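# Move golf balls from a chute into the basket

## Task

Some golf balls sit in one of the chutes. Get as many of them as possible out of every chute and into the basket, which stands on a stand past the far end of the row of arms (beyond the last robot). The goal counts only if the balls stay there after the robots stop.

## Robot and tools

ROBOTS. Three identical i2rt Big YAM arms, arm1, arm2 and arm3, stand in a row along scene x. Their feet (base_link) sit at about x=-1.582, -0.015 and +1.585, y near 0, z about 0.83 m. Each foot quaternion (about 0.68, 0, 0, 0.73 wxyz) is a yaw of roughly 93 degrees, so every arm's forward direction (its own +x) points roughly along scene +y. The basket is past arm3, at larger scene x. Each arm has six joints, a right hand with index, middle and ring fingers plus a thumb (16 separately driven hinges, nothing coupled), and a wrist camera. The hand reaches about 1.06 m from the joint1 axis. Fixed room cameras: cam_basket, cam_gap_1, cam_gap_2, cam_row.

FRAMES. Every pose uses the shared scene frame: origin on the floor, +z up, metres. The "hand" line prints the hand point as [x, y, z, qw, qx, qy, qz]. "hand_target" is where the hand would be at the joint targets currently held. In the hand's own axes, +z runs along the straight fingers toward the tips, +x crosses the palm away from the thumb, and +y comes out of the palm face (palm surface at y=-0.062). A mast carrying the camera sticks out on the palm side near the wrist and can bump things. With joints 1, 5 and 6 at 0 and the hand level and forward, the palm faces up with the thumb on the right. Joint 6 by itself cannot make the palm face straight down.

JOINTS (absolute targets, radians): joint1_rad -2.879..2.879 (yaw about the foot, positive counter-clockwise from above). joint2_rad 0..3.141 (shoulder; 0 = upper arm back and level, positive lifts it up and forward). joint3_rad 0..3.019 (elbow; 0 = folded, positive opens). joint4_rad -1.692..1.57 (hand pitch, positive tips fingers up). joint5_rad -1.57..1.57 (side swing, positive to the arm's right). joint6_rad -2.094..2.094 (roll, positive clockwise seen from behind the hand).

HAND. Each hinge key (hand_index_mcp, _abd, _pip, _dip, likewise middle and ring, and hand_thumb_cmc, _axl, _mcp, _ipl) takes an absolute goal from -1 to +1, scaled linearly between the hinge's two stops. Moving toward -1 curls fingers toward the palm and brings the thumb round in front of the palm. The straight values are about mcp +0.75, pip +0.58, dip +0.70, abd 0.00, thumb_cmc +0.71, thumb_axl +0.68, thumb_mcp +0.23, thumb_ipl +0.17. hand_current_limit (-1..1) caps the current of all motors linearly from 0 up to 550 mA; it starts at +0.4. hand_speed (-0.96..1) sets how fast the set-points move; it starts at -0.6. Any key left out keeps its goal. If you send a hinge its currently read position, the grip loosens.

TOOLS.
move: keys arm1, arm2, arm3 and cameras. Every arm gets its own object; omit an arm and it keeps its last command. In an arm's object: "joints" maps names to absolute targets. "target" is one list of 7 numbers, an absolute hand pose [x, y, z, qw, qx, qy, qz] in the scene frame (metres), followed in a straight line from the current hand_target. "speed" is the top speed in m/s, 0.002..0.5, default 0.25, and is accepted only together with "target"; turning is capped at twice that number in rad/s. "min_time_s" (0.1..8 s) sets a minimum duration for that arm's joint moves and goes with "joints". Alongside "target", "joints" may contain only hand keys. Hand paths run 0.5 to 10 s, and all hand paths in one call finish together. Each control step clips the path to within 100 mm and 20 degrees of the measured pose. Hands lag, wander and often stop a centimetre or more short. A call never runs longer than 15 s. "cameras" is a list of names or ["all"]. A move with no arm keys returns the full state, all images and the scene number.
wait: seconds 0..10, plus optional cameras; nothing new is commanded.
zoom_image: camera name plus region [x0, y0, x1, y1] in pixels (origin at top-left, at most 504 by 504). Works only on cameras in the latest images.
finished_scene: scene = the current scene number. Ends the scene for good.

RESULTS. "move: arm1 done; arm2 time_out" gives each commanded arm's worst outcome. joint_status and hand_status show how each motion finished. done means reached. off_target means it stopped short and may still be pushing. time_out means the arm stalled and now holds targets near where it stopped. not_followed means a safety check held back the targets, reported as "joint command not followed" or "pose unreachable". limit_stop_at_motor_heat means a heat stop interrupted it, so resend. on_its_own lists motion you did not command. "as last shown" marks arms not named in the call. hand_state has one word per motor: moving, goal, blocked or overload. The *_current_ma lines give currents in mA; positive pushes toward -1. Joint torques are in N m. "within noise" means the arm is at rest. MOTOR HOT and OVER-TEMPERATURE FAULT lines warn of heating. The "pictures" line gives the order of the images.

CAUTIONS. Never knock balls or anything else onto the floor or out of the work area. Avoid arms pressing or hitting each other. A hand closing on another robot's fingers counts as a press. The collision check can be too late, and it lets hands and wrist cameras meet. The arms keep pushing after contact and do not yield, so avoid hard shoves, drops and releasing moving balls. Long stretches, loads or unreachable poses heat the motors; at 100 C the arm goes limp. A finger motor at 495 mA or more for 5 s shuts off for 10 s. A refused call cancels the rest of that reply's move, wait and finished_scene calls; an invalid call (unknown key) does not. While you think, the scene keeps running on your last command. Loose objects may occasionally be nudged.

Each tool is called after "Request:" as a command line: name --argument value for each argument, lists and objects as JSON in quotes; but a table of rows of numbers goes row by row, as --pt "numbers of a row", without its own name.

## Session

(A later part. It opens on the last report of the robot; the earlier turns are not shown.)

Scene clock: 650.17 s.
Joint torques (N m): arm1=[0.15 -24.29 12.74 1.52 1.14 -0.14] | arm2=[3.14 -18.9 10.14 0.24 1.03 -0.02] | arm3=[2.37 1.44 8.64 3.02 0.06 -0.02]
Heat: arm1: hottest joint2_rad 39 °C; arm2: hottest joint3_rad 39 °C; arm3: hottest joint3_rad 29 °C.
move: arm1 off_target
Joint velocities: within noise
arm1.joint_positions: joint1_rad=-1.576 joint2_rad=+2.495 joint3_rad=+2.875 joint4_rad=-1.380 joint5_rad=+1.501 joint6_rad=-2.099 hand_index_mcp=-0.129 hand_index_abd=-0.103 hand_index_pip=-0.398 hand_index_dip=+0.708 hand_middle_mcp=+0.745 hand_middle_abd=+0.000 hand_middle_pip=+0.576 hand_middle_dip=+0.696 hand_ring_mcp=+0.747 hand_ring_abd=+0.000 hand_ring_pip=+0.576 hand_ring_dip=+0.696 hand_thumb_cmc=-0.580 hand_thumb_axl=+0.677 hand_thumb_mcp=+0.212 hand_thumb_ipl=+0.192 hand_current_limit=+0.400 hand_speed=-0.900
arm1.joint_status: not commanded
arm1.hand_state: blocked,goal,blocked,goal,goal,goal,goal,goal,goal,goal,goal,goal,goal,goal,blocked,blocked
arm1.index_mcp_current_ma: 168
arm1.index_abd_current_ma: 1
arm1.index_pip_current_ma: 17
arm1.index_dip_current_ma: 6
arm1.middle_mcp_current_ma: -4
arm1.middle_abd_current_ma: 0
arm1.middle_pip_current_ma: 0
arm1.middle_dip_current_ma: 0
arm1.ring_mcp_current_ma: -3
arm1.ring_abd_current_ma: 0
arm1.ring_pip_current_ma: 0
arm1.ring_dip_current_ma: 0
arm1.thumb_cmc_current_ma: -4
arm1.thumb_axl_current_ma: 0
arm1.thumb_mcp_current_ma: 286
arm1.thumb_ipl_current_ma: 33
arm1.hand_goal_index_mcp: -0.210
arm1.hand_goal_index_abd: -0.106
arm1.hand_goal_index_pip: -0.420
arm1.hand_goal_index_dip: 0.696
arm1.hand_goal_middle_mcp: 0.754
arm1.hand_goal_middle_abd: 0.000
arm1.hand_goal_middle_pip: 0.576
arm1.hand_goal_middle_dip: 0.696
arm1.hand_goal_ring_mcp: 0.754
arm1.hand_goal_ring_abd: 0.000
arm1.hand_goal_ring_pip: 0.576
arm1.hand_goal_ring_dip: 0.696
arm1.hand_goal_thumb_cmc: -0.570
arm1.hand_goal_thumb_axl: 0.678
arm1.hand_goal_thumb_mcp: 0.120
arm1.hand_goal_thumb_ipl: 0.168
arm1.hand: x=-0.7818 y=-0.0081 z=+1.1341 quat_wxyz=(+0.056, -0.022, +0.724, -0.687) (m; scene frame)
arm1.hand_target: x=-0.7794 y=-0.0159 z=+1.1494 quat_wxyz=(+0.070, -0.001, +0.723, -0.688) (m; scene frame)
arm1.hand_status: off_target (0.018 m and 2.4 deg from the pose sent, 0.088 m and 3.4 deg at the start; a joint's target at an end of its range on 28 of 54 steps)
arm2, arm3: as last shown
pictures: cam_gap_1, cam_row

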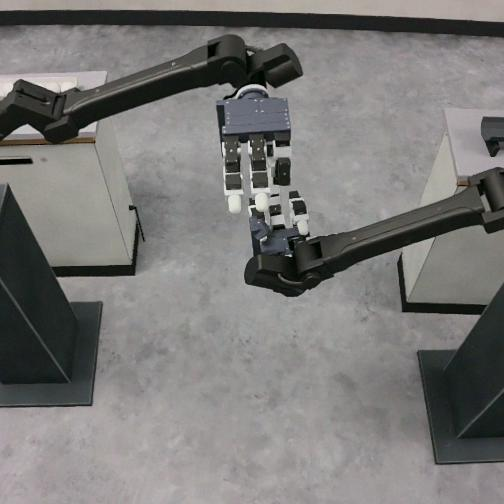

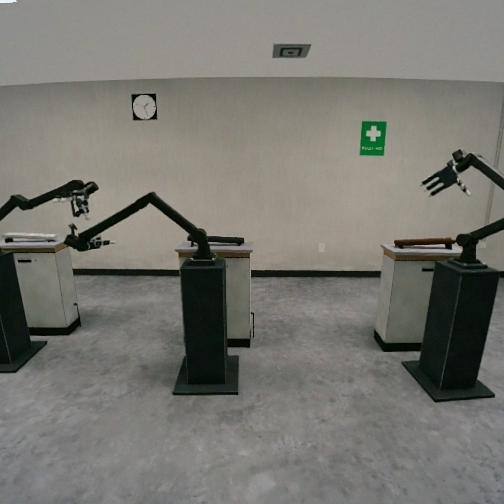

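Request:
wait --seconds 0.1 --cameras '["arm2_cam_wrist"]'

Scene clock: 669.47 s.
Joint torques (N m): arm1=[0.15 -24.23 12.68 1.51 1.14 -0.15] | arm2=[3.31 -18.61 10.1 0.31 1.03 0] | arm3=[2.37 1.38 8.65 3.02 0.07 -0.01]
Heat: arm1: hottest joint2_rad 40 °C; arm2: hottest joint3_rad 39 °C; arm3: hottest joint3_rad 29 °C.
Joint velocities: within noise
arm1.joint_positions: joint1_rad=-1.576 joint2_rad=+2.495 joint3_rad=+2.875 joint4_rad=-1.380 joint5_rad=+1.501 joint6_rad=-2.099 hand_index_mcp=-0.129 hand_index_abd=-0.103 hand_index_pip=-0.398 hand_index_dip=+0.708 hand_middle_mcp=+0.745 hand_middle_abd=+0.000 hand_middle_pip=+0.576 hand_middle_dip=+0.696 hand_ring_mcp=+0.747 hand_ring_abd=+0.000 hand_ring_pip=+0.576 hand_ring_dip=+0.696 hand_thumb_cmc=-0.580 hand_thumb_axl=+0.677 hand_thumb_mcp=+0.212 hand_thumb_ipl=+0.192 hand_current_limit=+0.400 hand_speed=-0.900
arm1.joint_status: not commanded
arm1.hand_state: blocked,goal,blocked,goal,goal,goal,goal,goal,goal,goal,goal,goal,goal,goal,blocked,blocked
arm1.index_mcp_current_ma: 168
arm1.index_abd_current_ma: 1
arm1.index_pip_current_ma: 17
arm1.index_dip_current_ma: 6
arm1.middle_mcp_current_ma: -4
arm1.middle_abd_current_ma: 0
arm1.middle_pip_current_ma: 0
arm1.middle_dip_current_ma: 0
arm1.ring_mcp_current_ma: -3
arm1.ring_abd_current_ma: 0
arm1.ring_pip_current_ma: 0
arm1.ring_dip_current_ma: 0
arm1.thumb_cmc_current_ma: -4
arm1.thumb_axl_current_ma: 0
arm1.thumb_mcp_current_ma: 286
arm1.thumb_ipl_current_ma: 33
arm1.hand_goal_index_mcp: -0.210
arm1.hand_goal_index_abd: -0.106
arm1.hand_goal_index_pip: -0.420
arm1.hand_goal_index_dip: 0.696
arm1.hand_goal_middle_mcp: 0.754
arm1.hand_goal_middle_abd: 0.000
arm1.hand_goal_middle_pip: 0.576
arm1.hand_goal_middle_dip: 0.696
arm1.hand_goal_ring_mcp: 0.754
arm1.hand_goal_ring_abd: 0.000
arm1.hand_goal_ring_pip: 0.576
arm1.hand_goal_ring_dip: 0.696
arm1.hand_goal_thumb_cmc: -0.570
arm1.hand_goal_thumb_axl: 0.678
arm1.hand_goal_thumb_mcp: 0.120
arm1.hand_goal_thumb_ipl: 0.168
arm1.hand: x=-0.7819 y=-0.0081 z=+1.1341 quat_wxyz=(+0.056, -0.022, +0.724, -0.688) (m; scene frame)
arm1.hand_target: x=-0.7794 y=-0.0159 z=+1.1494 quat_wxyz=(+0.070, -0.001, +0.723, -0.688) (m; scene frame)
arm1.hand_status: off_target (0.018 m and 2.4 deg from the pose sent, 0.088 m and 3.4 deg at the start; a joint's target at an end of its range on 28 of 54 steps)
arm2.joint_positions: joint1_rad=+1.632 joint2_rad=+2.421 joint3_rad=+1.950 joint4_rad=-0.609 joint5_rad=+1.393 joint6_rad=+1.039 hand_index_mcp=-0.341 hand_index_abd=+0.001 hand_index_pip=-0.882 hand_index_dip=+0.408 hand_middle_mcp=+0.433 hand_middle_abd=+0.001 hand_middle_pip=-0.081 hand_middle_dip=+0.694 hand_ring_mcp=-0.341 hand_ring_abd=+0.001 hand_ring_pip=-0.882 hand_ring_dip=+0.409 hand_thumb_cmc=+0.721 hand_thumb_axl=+0.677 hand_thumb_mcp=+0.226 hand_thumb_ipl=+0.168 hand_current_limit=+0.400 hand_speed=-0.600
arm2.joint_status: not commanded
arm2.hand_state: goal,goal,goal,goal,blocked,goal,goal,goal,goal,goal,goal,goal,goal,goal,goal,goal
arm2.index_mcp_current_ma: 4
arm2.index_abd_current_ma: 3
arm2.index_pip_current_ma: 1
arm2.index_dip_current_ma: 10
arm2.middle_mcp_current_ma: 103
arm2.middle_abd_current_ma: 3
arm2.middle_pip_current_ma: -5
arm2.middle_dip_current_ma: -11
arm2.ring_mcp_current_ma: 4
arm2.ring_abd_current_ma: 3
arm2.ring_pip_current_ma: 1
arm2.ring_dip_current_ma: 12
arm2.thumb_cmc_current_ma: 32
arm2.thumb_axl_current_ma: -4
arm2.thumb_mcp_current_ma: 0
arm2.thumb_ipl_current_ma: -2
arm2.hand_goal_index_mcp: -0.342
arm2.hand_goal_index_abd: 0.000
arm2.hand_goal_index_pip: -0.882
arm2.hand_goal_index_dip: 0.406
arm2.hand_goal_middle_mcp: 0.412
arm2.hand_goal_middle_abd: 0.000
arm2.hand_goal_middle_pip: -0.080
arm2.hand_goal_middle_dip: 0.696
arm2.hand_goal_ring_mcp: -0.342
arm2.hand_goal_ring_abd: 0.000
arm2.hand_goal_ring_pip: -0.882
arm2.hand_goal_ring_dip: 0.406
arm2.hand_goal_thumb_cmc: 0.714
arm2.hand_goal_thumb_axl: 0.678
arm2.hand_goal_thumb_mcp: 0.226
arm2.hand_goal_thumb_ipl: 0.168
arm2.hand: x=-0.7518 y=+0.0802 z=+0.9920 quat_wxyz=(-0.058, -0.083, +0.756, +0.647) (m; scene frame)
arm2.hand_target: x=-0.7616 y=+0.0691 z=+0.9987 quat_wxyz=(-0.075, -0.075, +0.755, +0.647) (m; scene frame)
arm2.hand_status: not commanded
arm3.joint_positions: joint1_rad=+0.240 joint2_rad=+0.576 joint3_rad=+1.148 joint4_rad=-1.179 joint5_rad=-0.143 joint6_rad=+1.069 hand_index_mcp=+0.756 hand_index_abd=+0.000 hand_index_pip=+0.577 hand_index_dip=+0.696 hand_middle_mcp=+0.755 hand_middle_abd=+0.000 hand_middle_pip=+0.577 hand_middle_dip=+0.696 hand_ring_mcp=+0.756 hand_ring_abd=+0.000 hand_ring_pip=+0.577 hand_ring_dip=+0.696 hand_thumb_cmc=+0.716 hand_thumb_axl=+0.677 hand_thumb_mcp=+0.224 hand_thumb_ipl=+0.168 hand_current_limit=+0.400 hand_speed=-0.600
arm3.joint_status: not commanded
arm3.hand_state: goal,goal,goal,goal,goal,goal,goal,goal,goal,goal,goal,goal,goal,goal,goal,goal
arm3.index_mcp_current_ma: 0
arm3.index_abd_current_ma: 0
arm3.index_pip_current_ma: 0
arm3.index_dip_current_ma: 0
arm3.middle_mcp_current_ma: 0
arm3.middle_abd_current_ma: 0
arm3.middle_pip_current_ma: 0
arm3.middle_dip_current_ma: 0
arm3.ring_mcp_current_ma: 0
arm3.ring_abd_current_ma: 0
arm3.ring_pip_current_ma: 0
arm3.ring_dip_current_ma: 0
arm3.thumb_cmc_current_ma: 0
arm3.thumb_axl_current_ma: 0
arm3.thumb_mcp_current_ma: -1
arm3.thumb_ipl_current_ma: 0
arm3.hand_goal_index_mcp: 0.754
arm3.hand_goal_index_abd: 0.000
arm3.hand_goal_index_pip: 0.576
arm3.hand_goal_index_dip: 0.696
arm3.hand_goal_middle_mcp: 0.754
arm3.hand_goal_middle_abd: 0.000
arm3.hand_goal_middle_pip: 0.576
arm3.hand_goal_middle_dip: 0.696
arm3.hand_goal_ring_mcp: 0.754
arm3.hand_goal_ring_abd: 0.000
arm3.hand_goal_ring_pip: 0.576
arm3.hand_goal_ring_dip: 0.696
arm3.hand_goal_thumb_cmc: 0.714
arm3.hand_goal_thumb_axl: 0.678
arm3.hand_goal_thumb_mcp: 0.226
arm3.hand_goal_thumb_ipl: 0.168
arm3.hand: x=+1.5535 y=+0.2202 z=+1.2961 quat_wxyz=(-0.344, +0.294, +0.834, +0.315) (m; scene frame)
arm3.hand_target: x=+1.5502 y=+0.2199 z=+1.2999 quat_wxyz=(-0.353, +0.290, +0.830, +0.320) (m; scene frame)
arm3.hand_status: not commanded
wait: 0.10 s; at rest from the start
pictures: arm2_cam_wrist
camera_calibration:
arm2_cam_wrist: T_world_to_cam=[[0.753588, 0.251198, 0.607457, -0.0225203], [0.574218, -0.701371, -0.422319, 0.856837], [0.319967, 0.667067, -0.672787, 0.982997], [0, 0, 0, 1]] pos_world=[-0.789567, -0.0491074, 1.03689]

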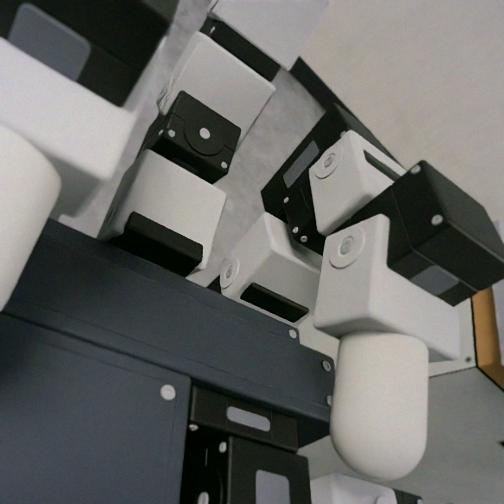

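Request:
move --arm1 '{"target": [-0.7766, -0.012, 1.095, 0.041, -0.008, 0.728, -0.685], "speed": 0.08}' --cameras '["cam_gap_1", "cam_row", "arm2_cam_wrist"]'

Request:
zoom_image --camera "cam_gap_1" --region '[170, 80, 340, 250]'

Request:
zoom_image --camera "cam_row" --region '[50, 190, 120, 260]'

Scene clock: 680.30 s.
Joint torques (N m): arm1=[0.5 -24.23 10.26 0.21 1.17 0.05] | arm2=[3.19 -18.55 10.04 0.2 1.04 -0.03] | arm3=[2.37 1.44 8.66 3.03 0.07 -0.02]
Heat: arm1: hottest joint2_rad 41 °C; arm2: hottest joint3_rad 39 °C; arm3: hottest joint3_rad 30 °C.
move: arm1 done
Joint velocities: within noise
arm1.joint_positions: joint1_rad=-1.576 joint2_rad=+2.518 joint3_rad=+2.831 joint4_rad=-1.427 joint5_rad=+1.504 joint6_rad=-1.994 hand_index_mcp=-0.129 hand_index_abd=-0.103 hand_index_pip=-0.398 hand_index_dip=+0.708 hand_middle_mcp=+0.745 hand_middle_abd=+0.000 hand_middle_pip=+0.576 hand_middle_dip=+0.696 hand_ring_mcp=+0.747 hand_ring_abd=+0.000 hand_ring_pip=+0.576 hand_ring_dip=+0.696 hand_thumb_cmc=-0.580 hand_thumb_axl=+0.677 hand_thumb_mcp=+0.212 hand_thumb_ipl=+0.192 hand_current_limit=+0.400 hand_speed=-0.900
arm1.joint_status: not commanded
arm1.hand_state: blocked,goal,blocked,goal,goal,goal,goal,goal,goal,goal,goal,goal,goal,goal,blocked,blocked
arm1.index_mcp_current_ma: 168
arm1.index_abd_current_ma: 1
arm1.index_pip_current_ma: 17
arm1.index_dip_current_ma: 6
arm1.middle_mcp_current_ma: -4
arm1.middle_abd_current_ma: 0
arm1.middle_pip_current_ma: 0
arm1.middle_dip_current_ma: 0
arm1.ring_mcp_current_ma: -3
arm1.ring_abd_current_ma: 0
arm1.ring_pip_current_ma: 0
arm1.ring_dip_current_ma: 0
arm1.thumb_cmc_current_ma: -4
arm1.thumb_axl_current_ma: 0
arm1.thumb_mcp_current_ma: 286
arm1.thumb_ipl_current_ma: 33
arm1.hand_goal_index_mcp: -0.210
arm1.hand_goal_index_abd: -0.106
arm1.hand_goal_index_pip: -0.420
arm1.hand_goal_index_dip: 0.696
arm1.hand_goal_middle_mcp: 0.754
arm1.hand_goal_middle_abd: 0.000
arm1.hand_goal_middle_pip: 0.576
arm1.hand_goal_middle_dip: 0.696
arm1.hand_goal_ring_mcp: 0.754
arm1.hand_goal_ring_abd: 0.000
arm1.hand_goal_ring_pip: 0.576
arm1.hand_goal_ring_dip: 0.696
arm1.hand_goal_thumb_cmc: -0.570
arm1.hand_goal_thumb_axl: 0.678
arm1.hand_goal_thumb_mcp: 0.120
arm1.hand_goal_thumb_ipl: 0.168
arm1.hand: x=-0.7784 y=-0.0082 z=+1.0968 quat_wxyz=(+0.050, -0.023, +0.724, -0.687) (m; scene frame)
arm1.hand_target: x=-0.7769 y=-0.0123 z=+1.0951 quat_wxyz=(+0.052, -0.017, +0.724, -0.688) (m; scene frame)
arm1.hand_status: done (0.005 m and 2.0 deg from the pose sent, 0.040 m and 2.4 deg at the start)
arm2, arm3: as last shown
pictures: arm2_cam_wrist, cam_gap_1, cam_row
camera_calibration:
arm2_cam_wrist: T_world_to_cam=[[0.753588, 0.251198, 0.607457, -0.0225203], [0.574218, -0.701371, -0.422319, 0.856837], [0.319967, 0.667067, -0.672787, 0.982997], [0, 0, 0, 1]] pos_world=[-0.789567, -0.0491074, 1.03689]

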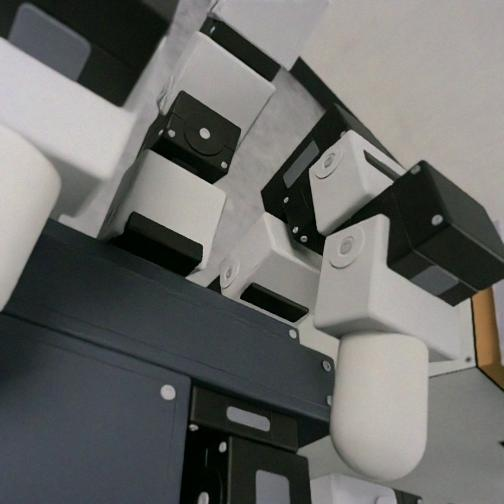

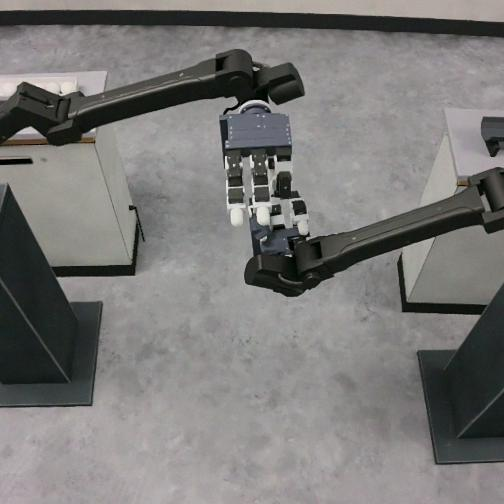

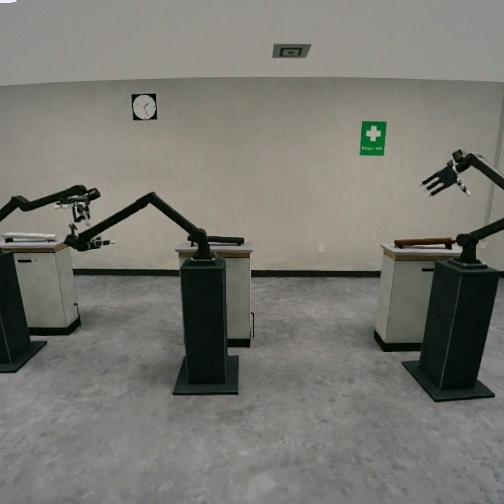

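Scaled by 2.965.

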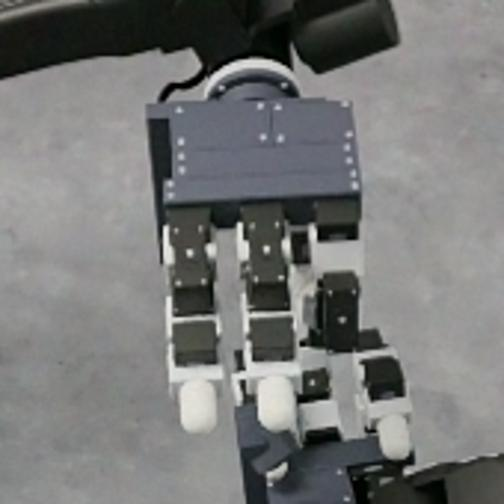

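Scaled by 7.200.

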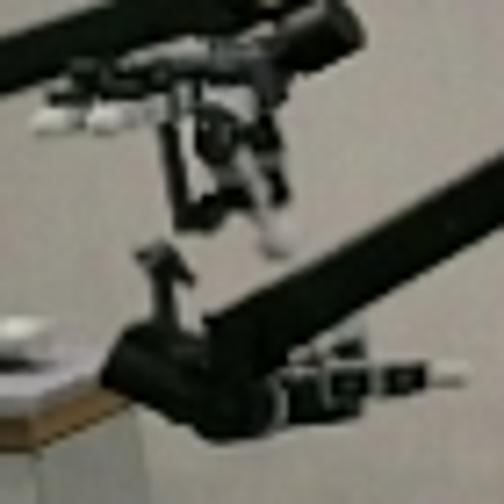

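Request:
move --arm1 '{"target": [-0.777, -0.008, 1.045, 0.041, -0.008, 0.728, -0.685], "speed": 0.06}' --cameras '["arm2_cam_wrist", "cam_gap_1", "cam_row"]'

Scene clock: 700.63 s.
Joint torques (N m): arm1=[0.91 -24.47 11.54 -0.05 1.17 0.05] | arm2=[3.02 -18.78 10.1 0.24 1.02 0] | arm3=[2.37 1.44 8.64 3 0.07 -0.02]
Heat: arm1: hottest joint2_rad 41 °C; arm2: hottest joint3_rad 39 °C; arm3: hottest joint3_rad 30 °C.
move: arm1 done
Joint velocities: within noise
arm1.joint_positions: joint1_rad=-1.576 joint2_rad=+2.536 joint3_rad=+2.731 joint4_rad=-1.510 joint5_rad=+1.503 joint6_rad=-1.809 hand_index_mcp=-0.129 hand_index_abd=-0.103 hand_index_pip=-0.398 hand_index_dip=+0.708 hand_middle_mcp=+0.745 hand_middle_abd=+0.000 hand_middle_pip=+0.576 hand_middle_dip=+0.696 hand_ring_mcp=+0.747 hand_ring_abd=+0.000 hand_ring_pip=+0.576 hand_ring_dip=+0.696 hand_thumb_cmc=-0.580 hand_thumb_axl=+0.677 hand_thumb_mcp=+0.212 hand_thumb_ipl=+0.192 hand_current_limit=+0.400 hand_speed=-0.900
arm1.joint_status: not commanded
arm1.hand_state: blocked,goal,blocked,goal,goal,goal,goal,goal,goal,goal,goal,goal,goal,goal,blocked,blocked
arm1.index_mcp_current_ma: 168
arm1.index_abd_current_ma: 1
arm1.index_pip_current_ma: 17
arm1.index_dip_current_ma: 6
arm1.middle_mcp_current_ma: -4
arm1.middle_abd_current_ma: 0
arm1.middle_pip_current_ma: 0
arm1.middle_dip_current_ma: 0
arm1.ring_mcp_current_ma: -3
arm1.ring_abd_current_ma: 0
arm1.ring_pip_current_ma: 0
arm1.ring_dip_current_ma: 0
arm1.thumb_cmc_current_ma: -4
arm1.thumb_axl_current_ma: 0
arm1.thumb_mcp_current_ma: 286
arm1.thumb_ipl_current_ma: 33
arm1.hand_goal_index_mcp: -0.210
arm1.hand_goal_index_abd: -0.106
arm1.hand_goal_index_pip: -0.420
arm1.hand_goal_index_dip: 0.696
arm1.hand_goal_middle_mcp: 0.754
arm1.hand_goal_middle_abd: 0.000
arm1.hand_goal_middle_pip: 0.576
arm1.hand_goal_middle_dip: 0.696
arm1.hand_goal_ring_mcp: 0.754
arm1.hand_goal_ring_abd: 0.000
arm1.hand_goal_ring_pip: 0.576
arm1.hand_goal_ring_dip: 0.696
arm1.hand_goal_thumb_cmc: -0.570
arm1.hand_goal_thumb_axl: 0.678
arm1.hand_goal_thumb_mcp: 0.120
arm1.hand_goal_thumb_ipl: 0.168
arm1.hand: x=-0.7812 y=-0.0089 z=+1.0410 quat_wxyz=(+0.040, -0.024, +0.726, -0.686) (m; scene frame)
arm1.hand_target: x=-0.7774 y=-0.0083 z=+1.0449 quat_wxyz=(+0.049, -0.015, +0.726, -0.685) (m; scene frame)
arm1.hand_status: done (0.006 m and 1.9 deg from the pose sent, 0.052 m and 2.1 deg at the start)
arm2, arm3: as last shown
pictures: arm2_cam_wrist, cam_gap_1, cam_row
camera_calibration:
arm2_cam_wrist: T_world_to_cam=[[0.753588, 0.251198, 0.607457, -0.0225203], [0.574218, -0.701371, -0.422319, 0.856837], [0.319967, 0.667067, -0.672787, 0.982997], [0, 0, 0, 1]] pos_world=[-0.789567, -0.0491074, 1.03689]

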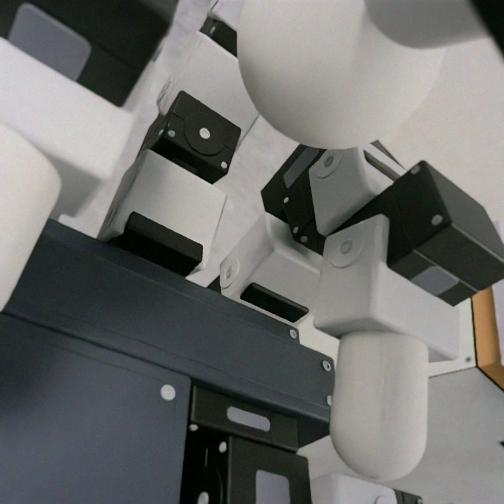

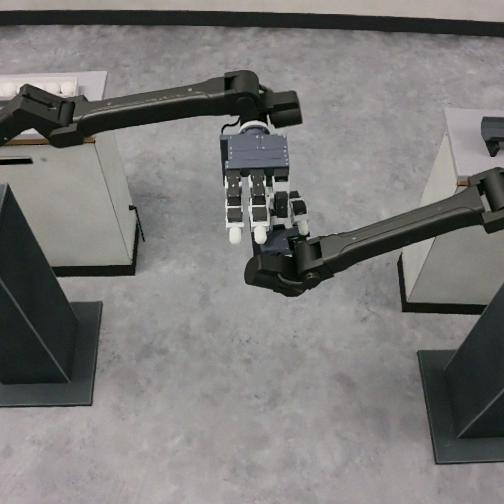

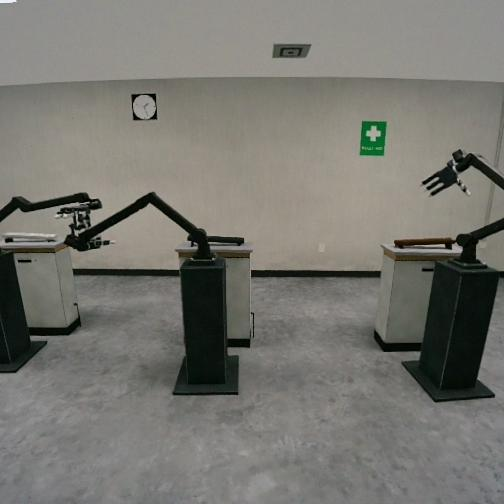

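Request:
move --arm1 '{"target": [-0.778, -0.005, 1.022, 0.041, -0.008, 0.728, -0.685], "speed": 0.05}' --cameras '["arm2_cam_wrist", "cam_gap_1", "cam_row"]'

Request:
zoom_image --camera "cam_gap_1" --region '[200, 100, 330, 310]'

Request:
zoom_image --camera "cam_row" --region '[50, 190, 120, 260]'

Scene clock: 716.07 s.
Joint torques (N m): arm1=[1.32 -24.06 11.49 -0.17 1.2 0.04] | arm2=[2.84 -18.61 10.07 0.31 1.04 -0.01] | arm3=[2.37 1.44 8.66 3.02 0.07 -0.01]
Heat: arm1: hottest joint2_rad 42 °C; arm2: hottest joint3_rad 39 °C; arm3: hottest joint3_rad 30 °C.
move: arm1 done
Joint velocities: within noise
arm1.joint_positions: joint1_rad=-1.576 joint2_rad=+2.559 joint3_rad=+2.720 joint4_rad=-1.569 joint5_rad=+1.503 joint6_rad=-1.716 hand_index_mcp=-0.129 hand_index_abd=-0.103 hand_index_pip=-0.398 hand_index_dip=+0.708 hand_middle_mcp=+0.745 hand_middle_abd=+0.000 hand_middle_pip=+0.576 hand_middle_dip=+0.696 hand_ring_mcp=+0.747 hand_ring_abd=+0.000 hand_ring_pip=+0.576 hand_ring_dip=+0.696 hand_thumb_cmc=-0.580 hand_thumb_axl=+0.677 hand_thumb_mcp=+0.212 hand_thumb_ipl=+0.192 hand_current_limit=+0.400 hand_speed=-0.900
arm1.joint_status: not commanded
arm1.hand_state: blocked,goal,blocked,goal,goal,goal,goal,goal,goal,goal,goal,goal,goal,goal,blocked,blocked
arm1.index_mcp_current_ma: 168
arm1.index_abd_current_ma: 1
arm1.index_pip_current_ma: 17
arm1.index_dip_current_ma: 6
arm1.middle_mcp_current_ma: -4
arm1.middle_abd_current_ma: 0
arm1.middle_pip_current_ma: 0
arm1.middle_dip_current_ma: 0
arm1.ring_mcp_current_ma: -3
arm1.ring_abd_current_ma: 0
arm1.ring_pip_current_ma: 0
arm1.ring_dip_current_ma: 0
arm1.thumb_cmc_current_ma: -4
arm1.thumb_axl_current_ma: 0
arm1.thumb_mcp_current_ma: 286
arm1.thumb_ipl_current_ma: 33
arm1.hand_goal_index_mcp: -0.210
arm1.hand_goal_index_abd: -0.106
arm1.hand_goal_index_pip: -0.420
arm1.hand_goal_index_dip: 0.696
arm1.hand_goal_middle_mcp: 0.754
arm1.hand_goal_middle_abd: 0.000
arm1.hand_goal_middle_pip: 0.576
arm1.hand_goal_middle_dip: 0.696
arm1.hand_goal_ring_mcp: 0.754
arm1.hand_goal_ring_abd: 0.000
arm1.hand_goal_ring_pip: 0.576
arm1.hand_goal_ring_dip: 0.696
arm1.hand_goal_thumb_cmc: -0.570
arm1.hand_goal_thumb_axl: 0.678
arm1.hand_goal_thumb_mcp: 0.120
arm1.hand_goal_thumb_ipl: 0.168
arm1.hand: x=-0.7829 y=-0.0092 z=+1.0187 quat_wxyz=(+0.038, -0.022, +0.727, -0.686) (m; scene frame)
arm1.hand_target: x=-0.7784 y=-0.0053 z=+1.0219 quat_wxyz=(+0.049, -0.014, +0.727, -0.685) (m; scene frame)
arm1.hand_status: done (0.007 m and 1.6 deg from the pose sent, 0.020 m and 1.9 deg at the start)
arm2, arm3: as last shown
pictures: arm2_cam_wrist, cam_gap_1, cam_row
camera_calibration:
arm2_cam_wrist: T_world_to_cam=[[0.753588, 0.251198, 0.607457, -0.0225203], [0.574218, -0.701371, -0.422319, 0.856837], [0.319967, 0.667067, -0.672787, 0.982997], [0, 0, 0, 1]] pos_world=[-0.789567, -0.0491074, 1.03689]

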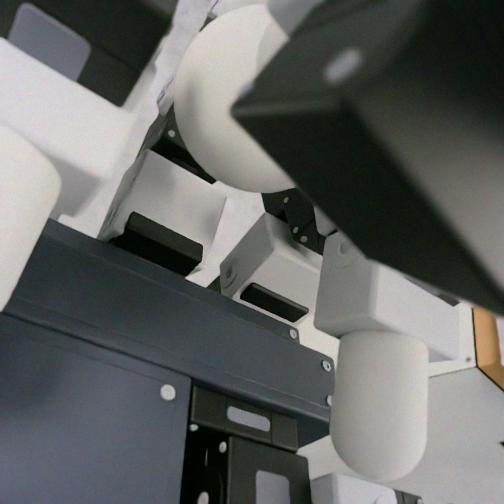

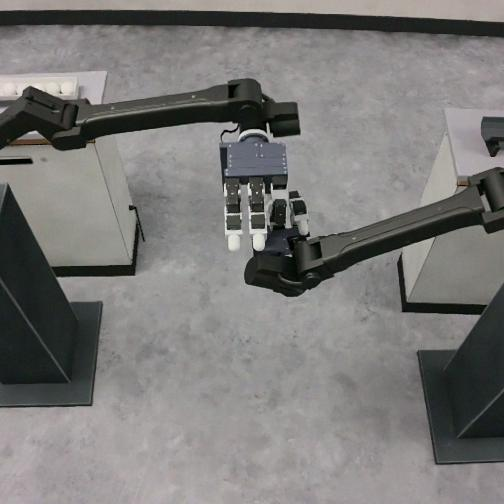

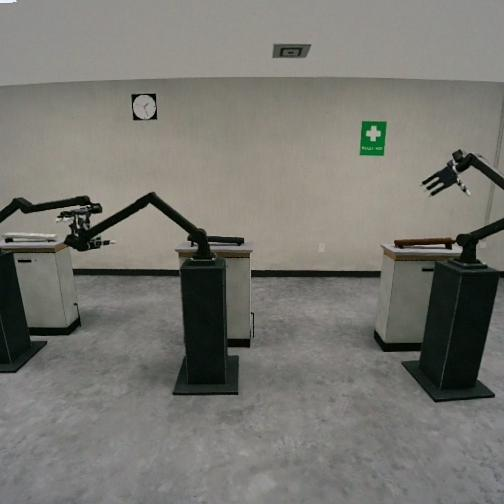

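Scaled by 2.400.

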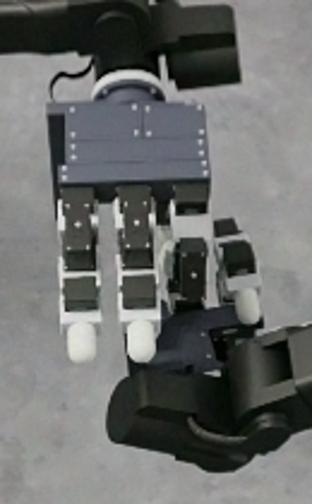

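Scaled by 7.200.

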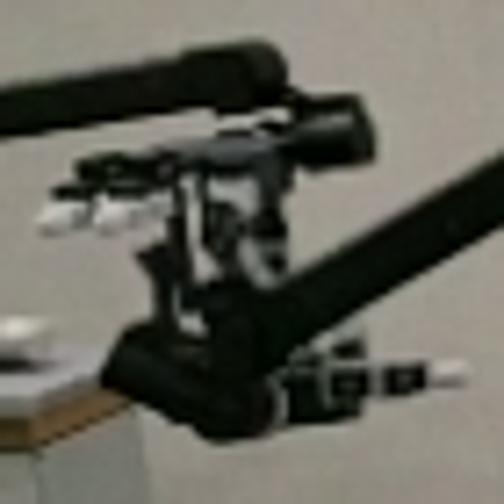

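Request:
move --arm1 '{"joints": {"hand_index_mcp": 0.05, "hand_thumb_mcp": 0.2, "hand_speed": -0.4}}' --cameras '["arm2_cam_wrist", "cam_gap_1"]'

Scene clock: 734.43 s.
Joint torques (N m): arm1=[1.26 -24.41 11.49 -0.16 1.22 0.03] | arm2=[3.25 -19.25 10.07 0.27 1.01 0] | arm3=[2.32 1.44 8.65 3.02 0.07 -0.02]
Heat: arm1: hottest joint2_rad 42 °C; arm2: hottest joint3_rad 39 °C; arm3: hottest joint3_rad 30 °C.
move: arm1 done
Joint velocities: within noise
arm1.joint_positions: joint1_rad=-1.576 joint2_rad=+2.559 joint3_rad=+2.720 joint4_rad=-1.570 joint5_rad=+1.502 joint6_rad=-1.712 hand_index_mcp=+0.041 hand_index_abd=-0.103 hand_index_pip=-0.415 hand_index_dip=+0.699 hand_middle_mcp=+0.745 hand_middle_abd=+0.000 hand_middle_pip=+0.576 hand_middle_dip=+0.696 hand_ring_mcp=+0.747 hand_ring_abd=+0.000 hand_ring_pip=+0.576 hand_ring_dip=+0.696 hand_thumb_cmc=-0.574 hand_thumb_axl=+0.677 hand_thumb_mcp=+0.202 hand_thumb_ipl=+0.170 hand_current_limit=+0.400 hand_speed=-0.400
arm1.joint_status: all done
arm1.hand_state: goal,goal,goal,goal,goal,goal,goal,goal,goal,goal,goal,goal,goal,goal,goal,goal
arm1.index_mcp_current_ma: -4
arm1.index_abd_current_ma: 1
arm1.index_pip_current_ma: 1
arm1.index_dip_current_ma: 1
arm1.middle_mcp_current_ma: -4
arm1.middle_abd_current_ma: 0
arm1.middle_pip_current_ma: 0
arm1.middle_dip_current_ma: 0
arm1.ring_mcp_current_ma: -3
arm1.ring_abd_current_ma: 0
arm1.ring_pip_current_ma: 0
arm1.ring_dip_current_ma: 0
arm1.thumb_cmc_current_ma: -1
arm1.thumb_axl_current_ma: 0
arm1.thumb_mcp_current_ma: 1
arm1.thumb_ipl_current_ma: 1
arm1.hand_goal_index_mcp: 0.050
arm1.hand_goal_index_abd: -0.106
arm1.hand_goal_index_pip: -0.420
arm1.hand_goal_index_dip: 0.696
arm1.hand_goal_middle_mcp: 0.754
arm1.hand_goal_middle_abd: 0.000
arm1.hand_goal_middle_pip: 0.576
arm1.hand_goal_middle_dip: 0.696
arm1.hand_goal_ring_mcp: 0.754
arm1.hand_goal_ring_abd: 0.000
arm1.hand_goal_ring_pip: 0.576
arm1.hand_goal_ring_dip: 0.696
arm1.hand_goal_thumb_cmc: -0.570
arm1.hand_goal_thumb_axl: 0.678
arm1.hand_goal_thumb_mcp: 0.200
arm1.hand_goal_thumb_ipl: 0.168
arm1.hand: x=-0.7827 y=-0.0092 z=+1.0184 quat_wxyz=(+0.039, -0.021, +0.727, -0.685) (m; scene frame)
arm1.hand_target: x=-0.7784 y=-0.0053 z=+1.0221 quat_wxyz=(+0.049, -0.014, +0.727, -0.685) (m; scene frame)
arm1.hand_status: not commanded
arm2, arm3: as last shown
arm2.joint_positions: joint1_rad=+1.632 joint2_rad=+2.427 joint3_rad=+1.950 joint4_rad=-0.610 joint5_rad=+1.393 joint6_rad=+1.039 hand_index_mcp=-0.341 hand_index_abd=+0.001 hand_index_pip=-0.882 hand_index_dip=+0.408 hand_middle_mcp=+0.432 hand_middle_abd=+0.001 hand_middle_pip=-0.081 hand_middle_dip=+0.694 hand_ring_mcp=-0.341 hand_ring_abd=+0.001 hand_ring_pip=-0.882 hand_ring_dip=+0.409 hand_thumb_cmc=+0.721 hand_thumb_axl=+0.677 hand_thumb_mcp=+0.226 hand_thumb_ipl=+0.168 hand_current_limit=+0.400 hand_speed=-0.600
arm2.hand_state: goal,goal,goal,goal,goal,goal,goal,goal,goal,goal,goal,goal,goal,goal,goal,goal
arm2.index_mcp_current_ma: 3
arm2.index_pip_current_ma: 0
arm2.middle_mcp_current_ma: 97
arm2.middle_pip_current_ma: -3
arm2.middle_dip_current_ma: -10
arm2.ring_pip_current_ma: 0
arm2.ring_dip_current_ma: 11
arm2.thumb_cmc_current_ma: 34
arm2.hand: x=-0.7520 y=+0.0799 z=+0.9882 quat_wxyz=(-0.056, -0.085, +0.756, +0.647) (m; scene frame)
arm2.hand_target: x=-0.7616 y=+0.0689 z=+0.9988 quat_wxyz=(-0.075, -0.075, +0.755, +0.647) (m; scene frame)
pictures: arm2_cam_wrist, cam_gap_1
camera_calibration:
arm2_cam_wrist: T_world_to_cam=[[0.749945, 0.251427, 0.611855, -0.0271277], [0.577006, -0.700961, -0.419187, 0.85406], [0.323492, 0.667411, -0.670757, 0.98124], [0, 0, 0, 1]] pos_world=[-0.789876, -0.0494081, 1.03278]

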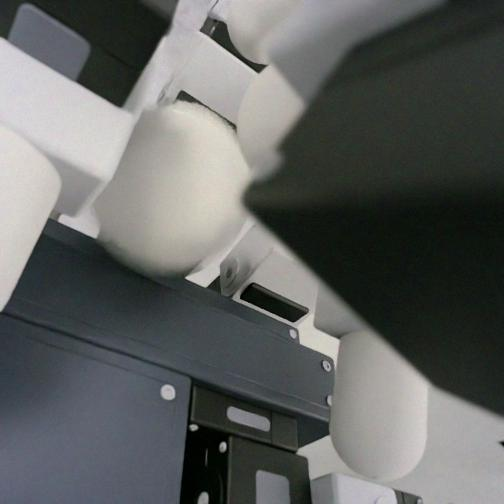

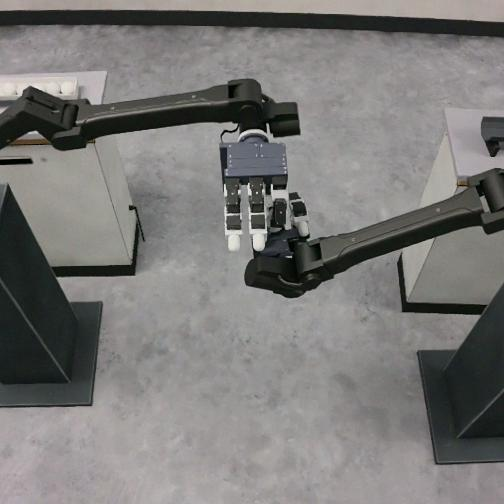

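Request:
move --arm1 '{"target": [-0.782, -0.008, 1.145, 0.041, -0.008, 0.728, -0.685], "speed": 0.12}' --cameras '["arm2_cam_wrist"]'

Scene clock: 744.70 s.
Joint torques (N m): arm1=[0.97 -26.7 12.16 1.42 1.19 -0.17] | arm2=[3.08 -19.25 10.1 0.39 1.05 -0.02] | arm3=[2.37 1.38 8.64 3.02 0.07 -0.02]
Heat: arm1: hottest joint2_rad 43 °C; arm2: hottest joint3_rad 39 °C; arm3: hottest joint3_rad 30 °C.
move: arm1 off_target
Joint velocities: within noise
arm1.joint_positions: joint1_rad=-1.576 joint2_rad=+2.528 joint3_rad=+2.883 joint4_rad=-1.420 joint5_rad=+1.507 joint6_rad=-2.097 hand_index_mcp=+0.041 hand_index_abd=-0.103 hand_index_pip=-0.415 hand_index_dip=+0.699 hand_middle_mcp=+0.745 hand_middle_abd=+0.000 hand_middle_pip=+0.576 hand_middle_dip=+0.696 hand_ring_mcp=+0.747 hand_ring_abd=+0.000 hand_ring_pip=+0.576 hand_ring_dip=+0.696 hand_thumb_cmc=-0.573 hand_thumb_axl=+0.677 hand_thumb_mcp=+0.202 hand_thumb_ipl=+0.170 hand_current_limit=+0.400 hand_speed=-0.400
arm1.joint_status: not commanded
arm1.hand_state: goal,goal,goal,goal,goal,goal,goal,goal,goal,goal,goal,goal,goal,goal,goal,goal
arm1.index_mcp_current_ma: -4
arm1.index_abd_current_ma: 1
arm1.index_pip_current_ma: 1
arm1.index_dip_current_ma: 1
arm1.middle_mcp_current_ma: -4
arm1.middle_abd_current_ma: 0
arm1.middle_pip_current_ma: 0
arm1.middle_dip_current_ma: 0
arm1.ring_mcp_current_ma: -3
arm1.ring_abd_current_ma: 0
arm1.ring_pip_current_ma: 0
arm1.ring_dip_current_ma: 0
arm1.thumb_cmc_current_ma: -1
arm1.thumb_axl_current_ma: 0
arm1.thumb_mcp_current_ma: 1
arm1.thumb_ipl_current_ma: 1
arm1.hand_goal_index_mcp: 0.050
arm1.hand_goal_index_abd: -0.106
arm1.hand_goal_index_pip: -0.420
arm1.hand_goal_index_dip: 0.696
arm1.hand_goal_middle_mcp: 0.754
arm1.hand_goal_middle_abd: 0.000
arm1.hand_goal_middle_pip: 0.576
arm1.hand_goal_middle_dip: 0.696
arm1.hand_goal_ring_mcp: 0.754
arm1.hand_goal_ring_abd: 0.000
arm1.hand_goal_ring_pip: 0.576
arm1.hand_goal_ring_dip: 0.696
arm1.hand_goal_thumb_cmc: -0.570
arm1.hand_goal_thumb_axl: 0.678
arm1.hand_goal_thumb_mcp: 0.200
arm1.hand_goal_thumb_ipl: 0.168
arm1.hand: x=-0.7831 y=-0.0089 z=+1.1095 quat_wxyz=(+0.032, -0.043, +0.722, -0.690) (m; scene frame)
arm1.hand_target: x=-0.7842 y=-0.0083 z=+1.1445 quat_wxyz=(+0.057, -0.019, +0.721, -0.690) (m; scene frame)
arm1.hand_status: off_target (0.036 m and 4.2 deg from the pose sent, 0.127 m and 1.5 deg at the start; a joint's target at an end of its range on 37 of 65 steps)
arm2, arm3: as last shown
arm2.joint_positions: joint1_rad=+1.632 joint2_rad=+2.427 joint3_rad=+1.950 joint4_rad=-0.610 joint5_rad=+1.393 joint6_rad=+1.039 hand_index_mcp=-0.341 hand_index_abd=+0.001 hand_index_pip=-0.882 hand_index_dip=+0.408 hand_middle_mcp=+0.431 hand_middle_abd=+0.001 hand_middle_pip=-0.081 hand_middle_dip=+0.694 hand_ring_mcp=-0.341 hand_ring_abd=+0.001 hand_ring_pip=-0.882 hand_ring_dip=+0.409 hand_thumb_cmc=+0.721 hand_thumb_axl=+0.677 hand_thumb_mcp=+0.226 hand_thumb_ipl=+0.168 hand_current_limit=+0.400 hand_speed=-0.600
arm2.middle_mcp_current_ma: 96
pictures: arm2_cam_wrist
camera_calibration:
arm2_cam_wrist: T_world_to_cam=[[0.749945, 0.251427, 0.611855, -0.0271277], [0.577006, -0.700961, -0.419187, 0.85406], [0.323492, 0.667411, -0.670757, 0.98124], [0, 0, 0, 1]] pos_world=[-0.789876, -0.0494081, 1.03278]

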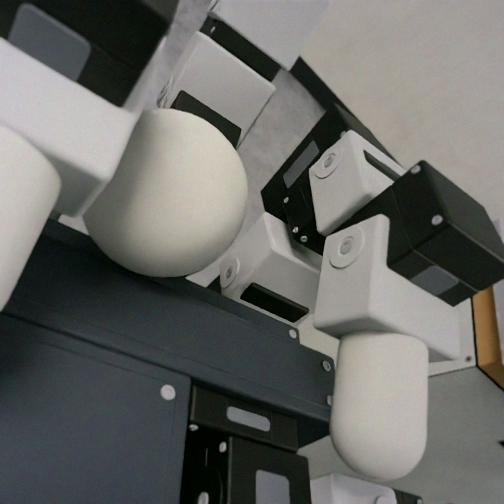

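Request:
move --arm1 '{"target": [-0.88, -0.012, 1.12, 0.032, -0.043, 0.722, -0.690], "speed": 0.15}' --arm2 '{"joints": {"hand_middle_pip": -0.518, "hand_middle_dip": 0.043, "hand_speed": -0.8}}' --cameras '["arm2_cam_wrist"]'

Request:
move --arm2 '{"joints": {"hand_middle_mcp": -0.1, "hand_speed": -0.8}}' --cameras '["arm2_cam_wrist"]'

Scene clock: 764.60 s.
Joint torques (N m): arm1=[1.38 -23.47 8.69 1.17 1.13 -0.18] | arm2=[3.25 -19.14 9.98 0.32 1.03 0] | arm3=[2.37 1.44 8.64 3.03 0.07 -0.02]
Heat: arm1: hottest joint2_rad 42 °C; arm2: hottest joint3_rad 39 °C; arm3: hottest joint3_rad 30 °C.
move: arm1 moving; arm2 done
Joint velocities: within noise
arm1.joint_positions: joint1_rad=-1.576 joint2_rad=+2.092 joint3_rad=+2.087 joint4_rad=-1.256 joint5_rad=+1.512 joint6_rad=-1.933 hand_index_mcp=+0.041 hand_index_abd=-0.103 hand_index_pip=-0.415 hand_index_dip=+0.699 hand_middle_mcp=+0.745 hand_middle_abd=+0.000 hand_middle_pip=+0.576 hand_middle_dip=+0.696 hand_ring_mcp=+0.747 hand_ring_abd=+0.000 hand_ring_pip=+0.576 hand_ring_dip=+0.696 hand_thumb_cmc=-0.572 hand_thumb_axl=+0.677 hand_thumb_mcp=+0.202 hand_thumb_ipl=+0.170 hand_current_limit=+0.400 hand_speed=-0.400
arm1.joint_status: not commanded
arm1.hand_state: goal,goal,goal,goal,goal,goal,goal,goal,goal,goal,goal,goal,goal,goal,goal,goal
arm1.index_mcp_current_ma: -4
arm1.index_abd_current_ma: 1
arm1.index_pip_current_ma: 1
arm1.index_dip_current_ma: 1
arm1.middle_mcp_current_ma: -4
arm1.middle_abd_current_ma: 0
arm1.middle_pip_current_ma: 0
arm1.middle_dip_current_ma: 0
arm1.ring_mcp_current_ma: -3
arm1.ring_abd_current_ma: 0
arm1.ring_pip_current_ma: 0
arm1.ring_dip_current_ma: 0
arm1.thumb_cmc_current_ma: 0
arm1.thumb_axl_current_ma: 0
arm1.thumb_mcp_current_ma: 1
arm1.thumb_ipl_current_ma: 1
arm1.hand_goal_index_mcp: 0.050
arm1.hand_goal_index_abd: -0.106
arm1.hand_goal_index_pip: -0.420
arm1.hand_goal_index_dip: 0.696
arm1.hand_goal_middle_mcp: 0.754
arm1.hand_goal_middle_abd: 0.000
arm1.hand_goal_middle_pip: 0.576
arm1.hand_goal_middle_dip: 0.696
arm1.hand_goal_ring_mcp: 0.754
arm1.hand_goal_ring_abd: 0.000
arm1.hand_goal_ring_pip: 0.576
arm1.hand_goal_ring_dip: 0.696
arm1.hand_goal_thumb_cmc: -0.570
arm1.hand_goal_thumb_axl: 0.678
arm1.hand_goal_thumb_mcp: 0.200
arm1.hand_goal_thumb_ipl: 0.168
arm1.hand: x=-0.8785 y=-0.0164 z=+1.0999 quat_wxyz=(+0.016, -0.050, +0.722, -0.690) (m; scene frame)
arm1.hand_target: x=-0.8802 y=-0.0120 z=+1.1198 quat_wxyz=(+0.030, -0.042, +0.722, -0.690) (m; scene frame)
arm1.hand_status: moving (0.021 m and 2.0 deg from the pose sent, 0.098 m and 0.0 deg at the start; a joint's target at an end of its range on 8 of 172 steps)
arm2.joint_positions: joint1_rad=+1.632 joint2_rad=+2.427 joint3_rad=+1.950 joint4_rad=-0.610 joint5_rad=+1.393 joint6_rad=+1.039 hand_index_mcp=-0.341 hand_index_abd=+0.001 hand_index_pip=-0.882 hand_index_dip=+0.408 hand_middle_mcp=+0.431 hand_middle_abd=+0.001 hand_middle_pip=-0.515 hand_middle_dip=+0.046 hand_ring_mcp=-0.341 hand_ring_abd=+0.001 hand_ring_pip=-0.882 hand_ring_dip=+0.409 hand_thumb_cmc=+0.721 hand_thumb_axl=+0.677 hand_thumb_mcp=+0.226 hand_thumb_ipl=+0.168 hand_current_limit=+0.400 hand_speed=-0.800
arm2.joint_status: all done
arm2.hand_state: goal,goal,goal,goal,goal,goal,goal,goal,goal,goal,goal,goal,goal,goal,goal,goal
arm2.index_mcp_current_ma: 3
arm2.index_abd_current_ma: 3
arm2.index_pip_current_ma: 0
arm2.index_dip_current_ma: 10
arm2.middle_mcp_current_ma: 93
arm2.middle_abd_current_ma: 3
arm2.middle_pip_current_ma: 13
arm2.middle_dip_current_ma: 10
arm2.ring_mcp_current_ma: 4
arm2.ring_abd_current_ma: 3
arm2.ring_pip_current_ma: 0
arm2.ring_dip_current_ma: 11
arm2.thumb_cmc_current_ma: 34
arm2.thumb_axl_current_ma: -4
arm2.thumb_mcp_current_ma: 0
arm2.thumb_ipl_current_ma: -2
arm2.hand_goal_index_mcp: -0.342
arm2.hand_goal_index_abd: 0.000
arm2.hand_goal_index_pip: -0.882
arm2.hand_goal_index_dip: 0.406
arm2.hand_goal_middle_mcp: 0.412
arm2.hand_goal_middle_abd: 0.000
arm2.hand_goal_middle_pip: -0.518
arm2.hand_goal_middle_dip: 0.044
arm2.hand_goal_ring_mcp: -0.342
arm2.hand_goal_ring_abd: 0.000
arm2.hand_goal_ring_pip: -0.882
arm2.hand_goal_ring_dip: 0.406
arm2.hand_goal_thumb_cmc: 0.714
arm2.hand_goal_thumb_axl: 0.678
arm2.hand_goal_thumb_mcp: 0.226
arm2.hand_goal_thumb_ipl: 0.168
arm2.hand: x=-0.7520 y=+0.0799 z=+0.9882 quat_wxyz=(-0.056, -0.085, +0.756, +0.647) (m; scene frame)
arm2.hand_target: x=-0.7616 y=+0.0689 z=+0.9988 quat_wxyz=(-0.075, -0.075, +0.755, +0.647) (m; scene frame)
arm2.hand_status: not commanded
arm3: as last shown
pictures: arm2_cam_wrist
camera_calibration:
arm2_cam_wrist: T_world_to_cam=[[0.749945, 0.251427, 0.611855, -0.0271277], [0.577006, -0.700961, -0.419187, 0.85406], [0.323492, 0.667411, -0.670757, 0.98124], [0, 0, 0, 1]] pos_world=[-0.789876, -0.0494081, 1.03278]

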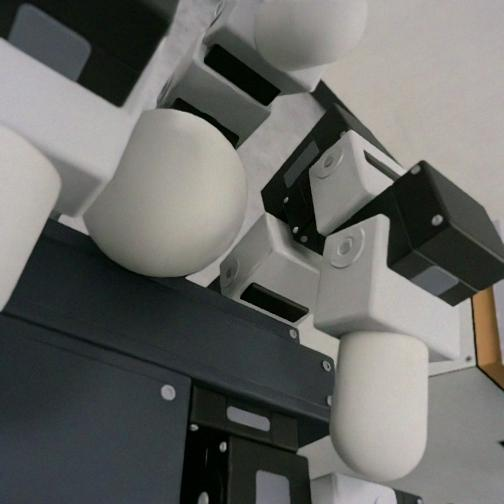

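Scene clock: 765.77 s.
Joint torques (N m): arm1=[1.26 -23.77 8.79 1.14 1.13 -0.18] | arm2=[3.37 -19.19 9.96 0.35 1.02 -0.03] | arm3=[2.37 1.38 8.62 3.02 0.06 -0.01]
Heat: arm1: hottest joint2_rad 42 °C; arm2: hottest joint3_rad 39 °C; arm3: hottest joint3_rad 30 °C.
move: arm2 off_target
Joint velocities: within noise
arm1, arm3: as last shown
arm1.joint_positions: joint1_rad=-1.576 joint2_rad=+2.092 joint3_rad=+2.086 joint4_rad=-1.253 joint5_rad=+1.512 joint6_rad=-1.937 hand_index_mcp=+0.041 hand_index_abd=-0.103 hand_index_pip=-0.415 hand_index_dip=+0.699 hand_middle_mcp=+0.745 hand_middle_abd=+0.000 hand_middle_pip=+0.576 hand_middle_dip=+0.696 hand_ring_mcp=+0.747 hand_ring_abd=+0.000 hand_ring_pip=+0.576 hand_ring_dip=+0.696 hand_thumb_cmc=-0.572 hand_thumb_axl=+0.677 hand_thumb_mcp=+0.202 hand_thumb_ipl=+0.170 hand_current_limit=+0.400 hand_speed=-0.400
arm1.hand: x=-0.8787 y=-0.0164 z=+1.1000 quat_wxyz=(+0.016, -0.050, +0.722, -0.690) (m; scene frame)
arm2.joint_positions: joint1_rad=+1.632 joint2_rad=+2.427 joint3_rad=+1.950 joint4_rad=-0.610 joint5_rad=+1.393 joint6_rad=+1.039 hand_index_mcp=-0.341 hand_index_abd=+0.001 hand_index_pip=-0.882 hand_index_dip=+0.408 hand_middle_mcp=-0.067 hand_middle_abd=+0.001 hand_middle_pip=-0.517 hand_middle_dip=+0.046 hand_ring_mcp=-0.341 hand_ring_abd=+0.001 hand_ring_pip=-0.882 hand_ring_dip=+0.409 hand_thumb_cmc=+0.721 hand_thumb_axl=+0.677 hand_thumb_mcp=+0.226 hand_thumb_ipl=+0.168 hand_current_limit=+0.400 hand_speed=-0.800
arm2.joint_status: hand_middle_mcp off_target (ended at -0.067, target -0.100); the others done
arm2.hand_state: goal,goal,goal,goal,blocked,goal,goal,goal,goal,goal,goal,goal,goal,goal,goal,goal
arm2.index_mcp_current_ma: 3
arm2.index_abd_current_ma: 3
arm2.index_pip_current_ma: 0
arm2.index_dip_current_ma: 10
arm2.middle_mcp_current_ma: 167
arm2.middle_abd_current_ma: 3
arm2.middle_pip_current_ma: 6
arm2.middle_dip_current_ma: 10
arm2.ring_mcp_current_ma: 4
arm2.ring_abd_current_ma: 3
arm2.ring_pip_current_ma: 0
arm2.ring_dip_current_ma: 11
arm2.thumb_cmc_current_ma: 34
arm2.thumb_axl_current_ma: -4
arm2.thumb_mcp_current_ma: 0
arm2.thumb_ipl_current_ma: -2
arm2.hand_goal_index_mcp: -0.342
arm2.hand_goal_index_abd: 0.000
arm2.hand_goal_index_pip: -0.882
arm2.hand_goal_index_dip: 0.406
arm2.hand_goal_middle_mcp: -0.100
arm2.hand_goal_middle_abd: 0.000
arm2.hand_goal_middle_pip: -0.518
arm2.hand_goal_middle_dip: 0.044
arm2.hand_goal_ring_mcp: -0.342
arm2.hand_goal_ring_abd: 0.000
arm2.hand_goal_ring_pip: -0.882
arm2.hand_goal_ring_dip: 0.406
arm2.hand_goal_thumb_cmc: 0.714
arm2.hand_goal_thumb_axl: 0.678
arm2.hand_goal_thumb_mcp: 0.226
arm2.hand_goal_thumb_ipl: 0.168
arm2.hand: x=-0.7520 y=+0.0799 z=+0.9882 quat_wxyz=(-0.056, -0.085, +0.756, +0.647) (m; scene frame)
arm2.hand_target: x=-0.7616 y=+0.0689 z=+0.9988 quat_wxyz=(-0.075, -0.075, +0.755, +0.647) (m; scene frame)
arm2.hand_status: not commanded
pictures: arm2_cam_wrist
camera_calibration:
arm2_cam_wrist: T_world_to_cam=[[0.749945, 0.251427, 0.611855, -0.0271277], [0.577006, -0.700961, -0.419187, 0.85406], [0.323492, 0.667411, -0.670757, 0.98124], [0, 0, 0, 1]] pos_world=[-0.789876, -0.0494081, 1.03278]

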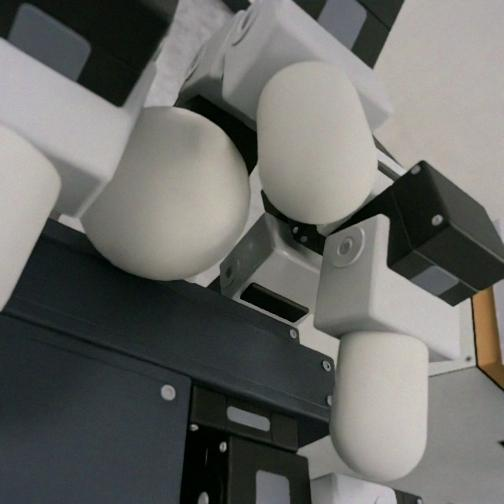

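Request:
move --arm2 '{"joints": {"hand_middle_mcp": -0.3, "hand_speed": -0.85}}' --cameras '["arm2_cam_wrist"]'

Scene clock: 770.40 s.
Joint torques (N m): arm1=[1.32 -23.77 8.79 1.13 1.12 -0.18] | arm2=[3.08 -19.02 10.09 0.25 1.01 -0.04] | arm3=[2.32 1.44 8.66 3.03 0.06 -0.02]
Heat: arm1: hottest joint2_rad 42 °C; arm2: hottest joint3_rad 39 °C; arm3: hottest joint3_rad 30 °C.
move: arm2 off_target
Joint velocities: within noise
arm1: as last shown
arm2.joint_positions: joint1_rad=+1.632 joint2_rad=+2.427 joint3_rad=+1.950 joint4_rad=-0.610 joint5_rad=+1.393 joint6_rad=+1.039 hand_index_mcp=-0.341 hand_index_abd=+0.001 hand_index_pip=-0.882 hand_index_dip=+0.408 hand_middle_mcp=-0.079 hand_middle_abd=+0.001 hand_middle_pip=-0.517 hand_middle_dip=+0.046 hand_ring_mcp=-0.341 hand_ring_abd=+0.001 hand_ring_pip=-0.882 hand_ring_dip=+0.409 hand_thumb_cmc=+0.721 hand_thumb_axl=+0.677 hand_thumb_mcp=+0.226 hand_thumb_ipl=+0.168 hand_current_limit=+0.400 hand_speed=-0.850
arm2.joint_status: hand_middle_mcp off_target (ended at -0.079, target -0.300); the others done
arm2.hand_state: goal,goal,goal,goal,blocked,goal,goal,goal,goal,goal,goal,goal,goal,goal,goal,goal
arm2.index_mcp_current_ma: 3
arm2.index_abd_current_ma: 3
arm2.index_pip_current_ma: 0
arm2.index_dip_current_ma: 10
arm2.middle_mcp_current_ma: 385
arm2.middle_abd_current_ma: 3
arm2.middle_pip_current_ma: 6
arm2.middle_dip_current_ma: 10
arm2.ring_mcp_current_ma: 4
arm2.ring_abd_current_ma: 3
arm2.ring_pip_current_ma: 0
arm2.ring_dip_current_ma: 11
arm2.thumb_cmc_current_ma: 34
arm2.thumb_axl_current_ma: -4
arm2.thumb_mcp_current_ma: 0
arm2.thumb_ipl_current_ma: -2
arm2.hand_goal_index_mcp: -0.342
arm2.hand_goal_index_abd: 0.000
arm2.hand_goal_index_pip: -0.882
arm2.hand_goal_index_dip: 0.406
arm2.hand_goal_middle_mcp: -0.300
arm2.hand_goal_middle_abd: 0.000
arm2.hand_goal_middle_pip: -0.518
arm2.hand_goal_middle_dip: 0.044
arm2.hand_goal_ring_mcp: -0.342
arm2.hand_goal_ring_abd: 0.000
arm2.hand_goal_ring_pip: -0.882
arm2.hand_goal_ring_dip: 0.406
arm2.hand_goal_thumb_cmc: 0.714
arm2.hand_goal_thumb_axl: 0.678
arm2.hand_goal_thumb_mcp: 0.226
arm2.hand_goal_thumb_ipl: 0.168
arm2.hand: x=-0.7520 y=+0.0799 z=+0.9882 quat_wxyz=(-0.056, -0.085, +0.756, +0.647) (m; scene frame)
arm2.hand_target: x=-0.7616 y=+0.0689 z=+0.9988 quat_wxyz=(-0.075, -0.075, +0.755, +0.647) (m; scene frame)
arm2.hand_status: not commanded
arm3.joint_positions: joint1_rad=+0.240 joint2_rad=+0.576 joint3_rad=+1.148 joint4_rad=-1.179 joint5_rad=-0.143 joint6_rad=+1.069 hand_index_mcp=+0.756 hand_index_abd=+0.000 hand_index_pip=+0.577 hand_index_dip=+0.696 hand_middle_mcp=+0.755 hand_middle_abd=+0.000 hand_middle_pip=+0.577 hand_middle_dip=+0.696 hand_ring_mcp=+0.756 hand_ring_abd=+0.000 hand_ring_pip=+0.577 hand_ring_dip=+0.696 hand_thumb_cmc=+0.716 hand_thumb_axl=+0.677 hand_thumb_mcp=+0.224 hand_thumb_ipl=+0.168 hand_current_limit=+0.400 hand_speed=-0.600
arm3.joint_status: not commanded
arm3.hand_state: goal,goal,goal,goal,goal,goal,goal,goal,goal,goal,goal,goal,goal,goal,goal,goal
arm3.index_mcp_current_ma: 0
arm3.index_abd_current_ma: 0
arm3.index_pip_current_ma: 0
arm3.index_dip_current_ma: 0
arm3.middle_mcp_current_ma: 0
arm3.middle_abd_current_ma: 0
arm3.middle_pip_current_ma: 0
arm3.middle_dip_current_ma: 0
arm3.ring_mcp_current_ma: 0
arm3.ring_abd_current_ma: 0
arm3.ring_pip_current_ma: 0
arm3.ring_dip_current_ma: 0
arm3.thumb_cmc_current_ma: 0
arm3.thumb_axl_current_ma: 0
arm3.thumb_mcp_current_ma: -1
arm3.thumb_ipl_current_ma: 0
arm3.hand_goal_index_mcp: 0.754
arm3.hand_goal_index_abd: 0.000
arm3.hand_goal_index_pip: 0.576
arm3.hand_goal_index_dip: 0.696
arm3.hand_goal_middle_mcp: 0.754
arm3.hand_goal_middle_abd: 0.000
arm3.hand_goal_middle_pip: 0.576
arm3.hand_goal_middle_dip: 0.696
arm3.hand_goal_ring_mcp: 0.754
arm3.hand_goal_ring_abd: 0.000
arm3.hand_goal_ring_pip: 0.576
arm3.hand_goal_ring_dip: 0.696
arm3.hand_goal_thumb_cmc: 0.714
arm3.hand_goal_thumb_axl: 0.678
arm3.hand_goal_thumb_mcp: 0.226
arm3.hand_goal_thumb_ipl: 0.168
arm3.hand: x=+1.5535 y=+0.2202 z=+1.2961 quat_wxyz=(-0.344, +0.294, +0.834, +0.315) (m; scene frame)
arm3.hand_target: x=+1.5502 y=+0.2199 z=+1.2999 quat_wxyz=(-0.353, +0.290, +0.830, +0.320) (m; scene frame)
arm3.hand_status: not commanded
pictures: arm2_cam_wrist
camera_calibration:
arm2_cam_wrist: T_world_to_cam=[[0.749945, 0.251427, 0.611855, -0.0271277], [0.577006, -0.700961, -0.419187, 0.85406], [0.323492, 0.667411, -0.670757, 0.98124], [0, 0, 0, 1]] pos_world=[-0.789876, -0.0494081, 1.03278]

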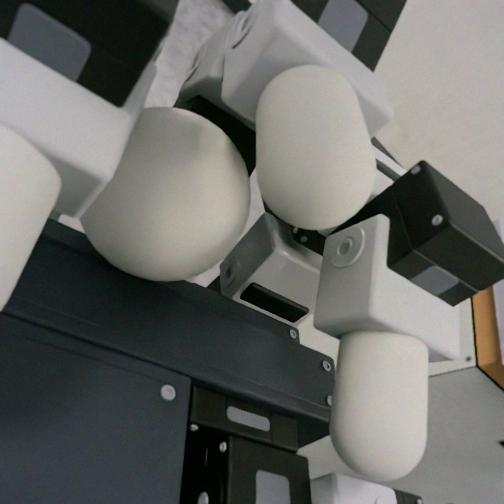

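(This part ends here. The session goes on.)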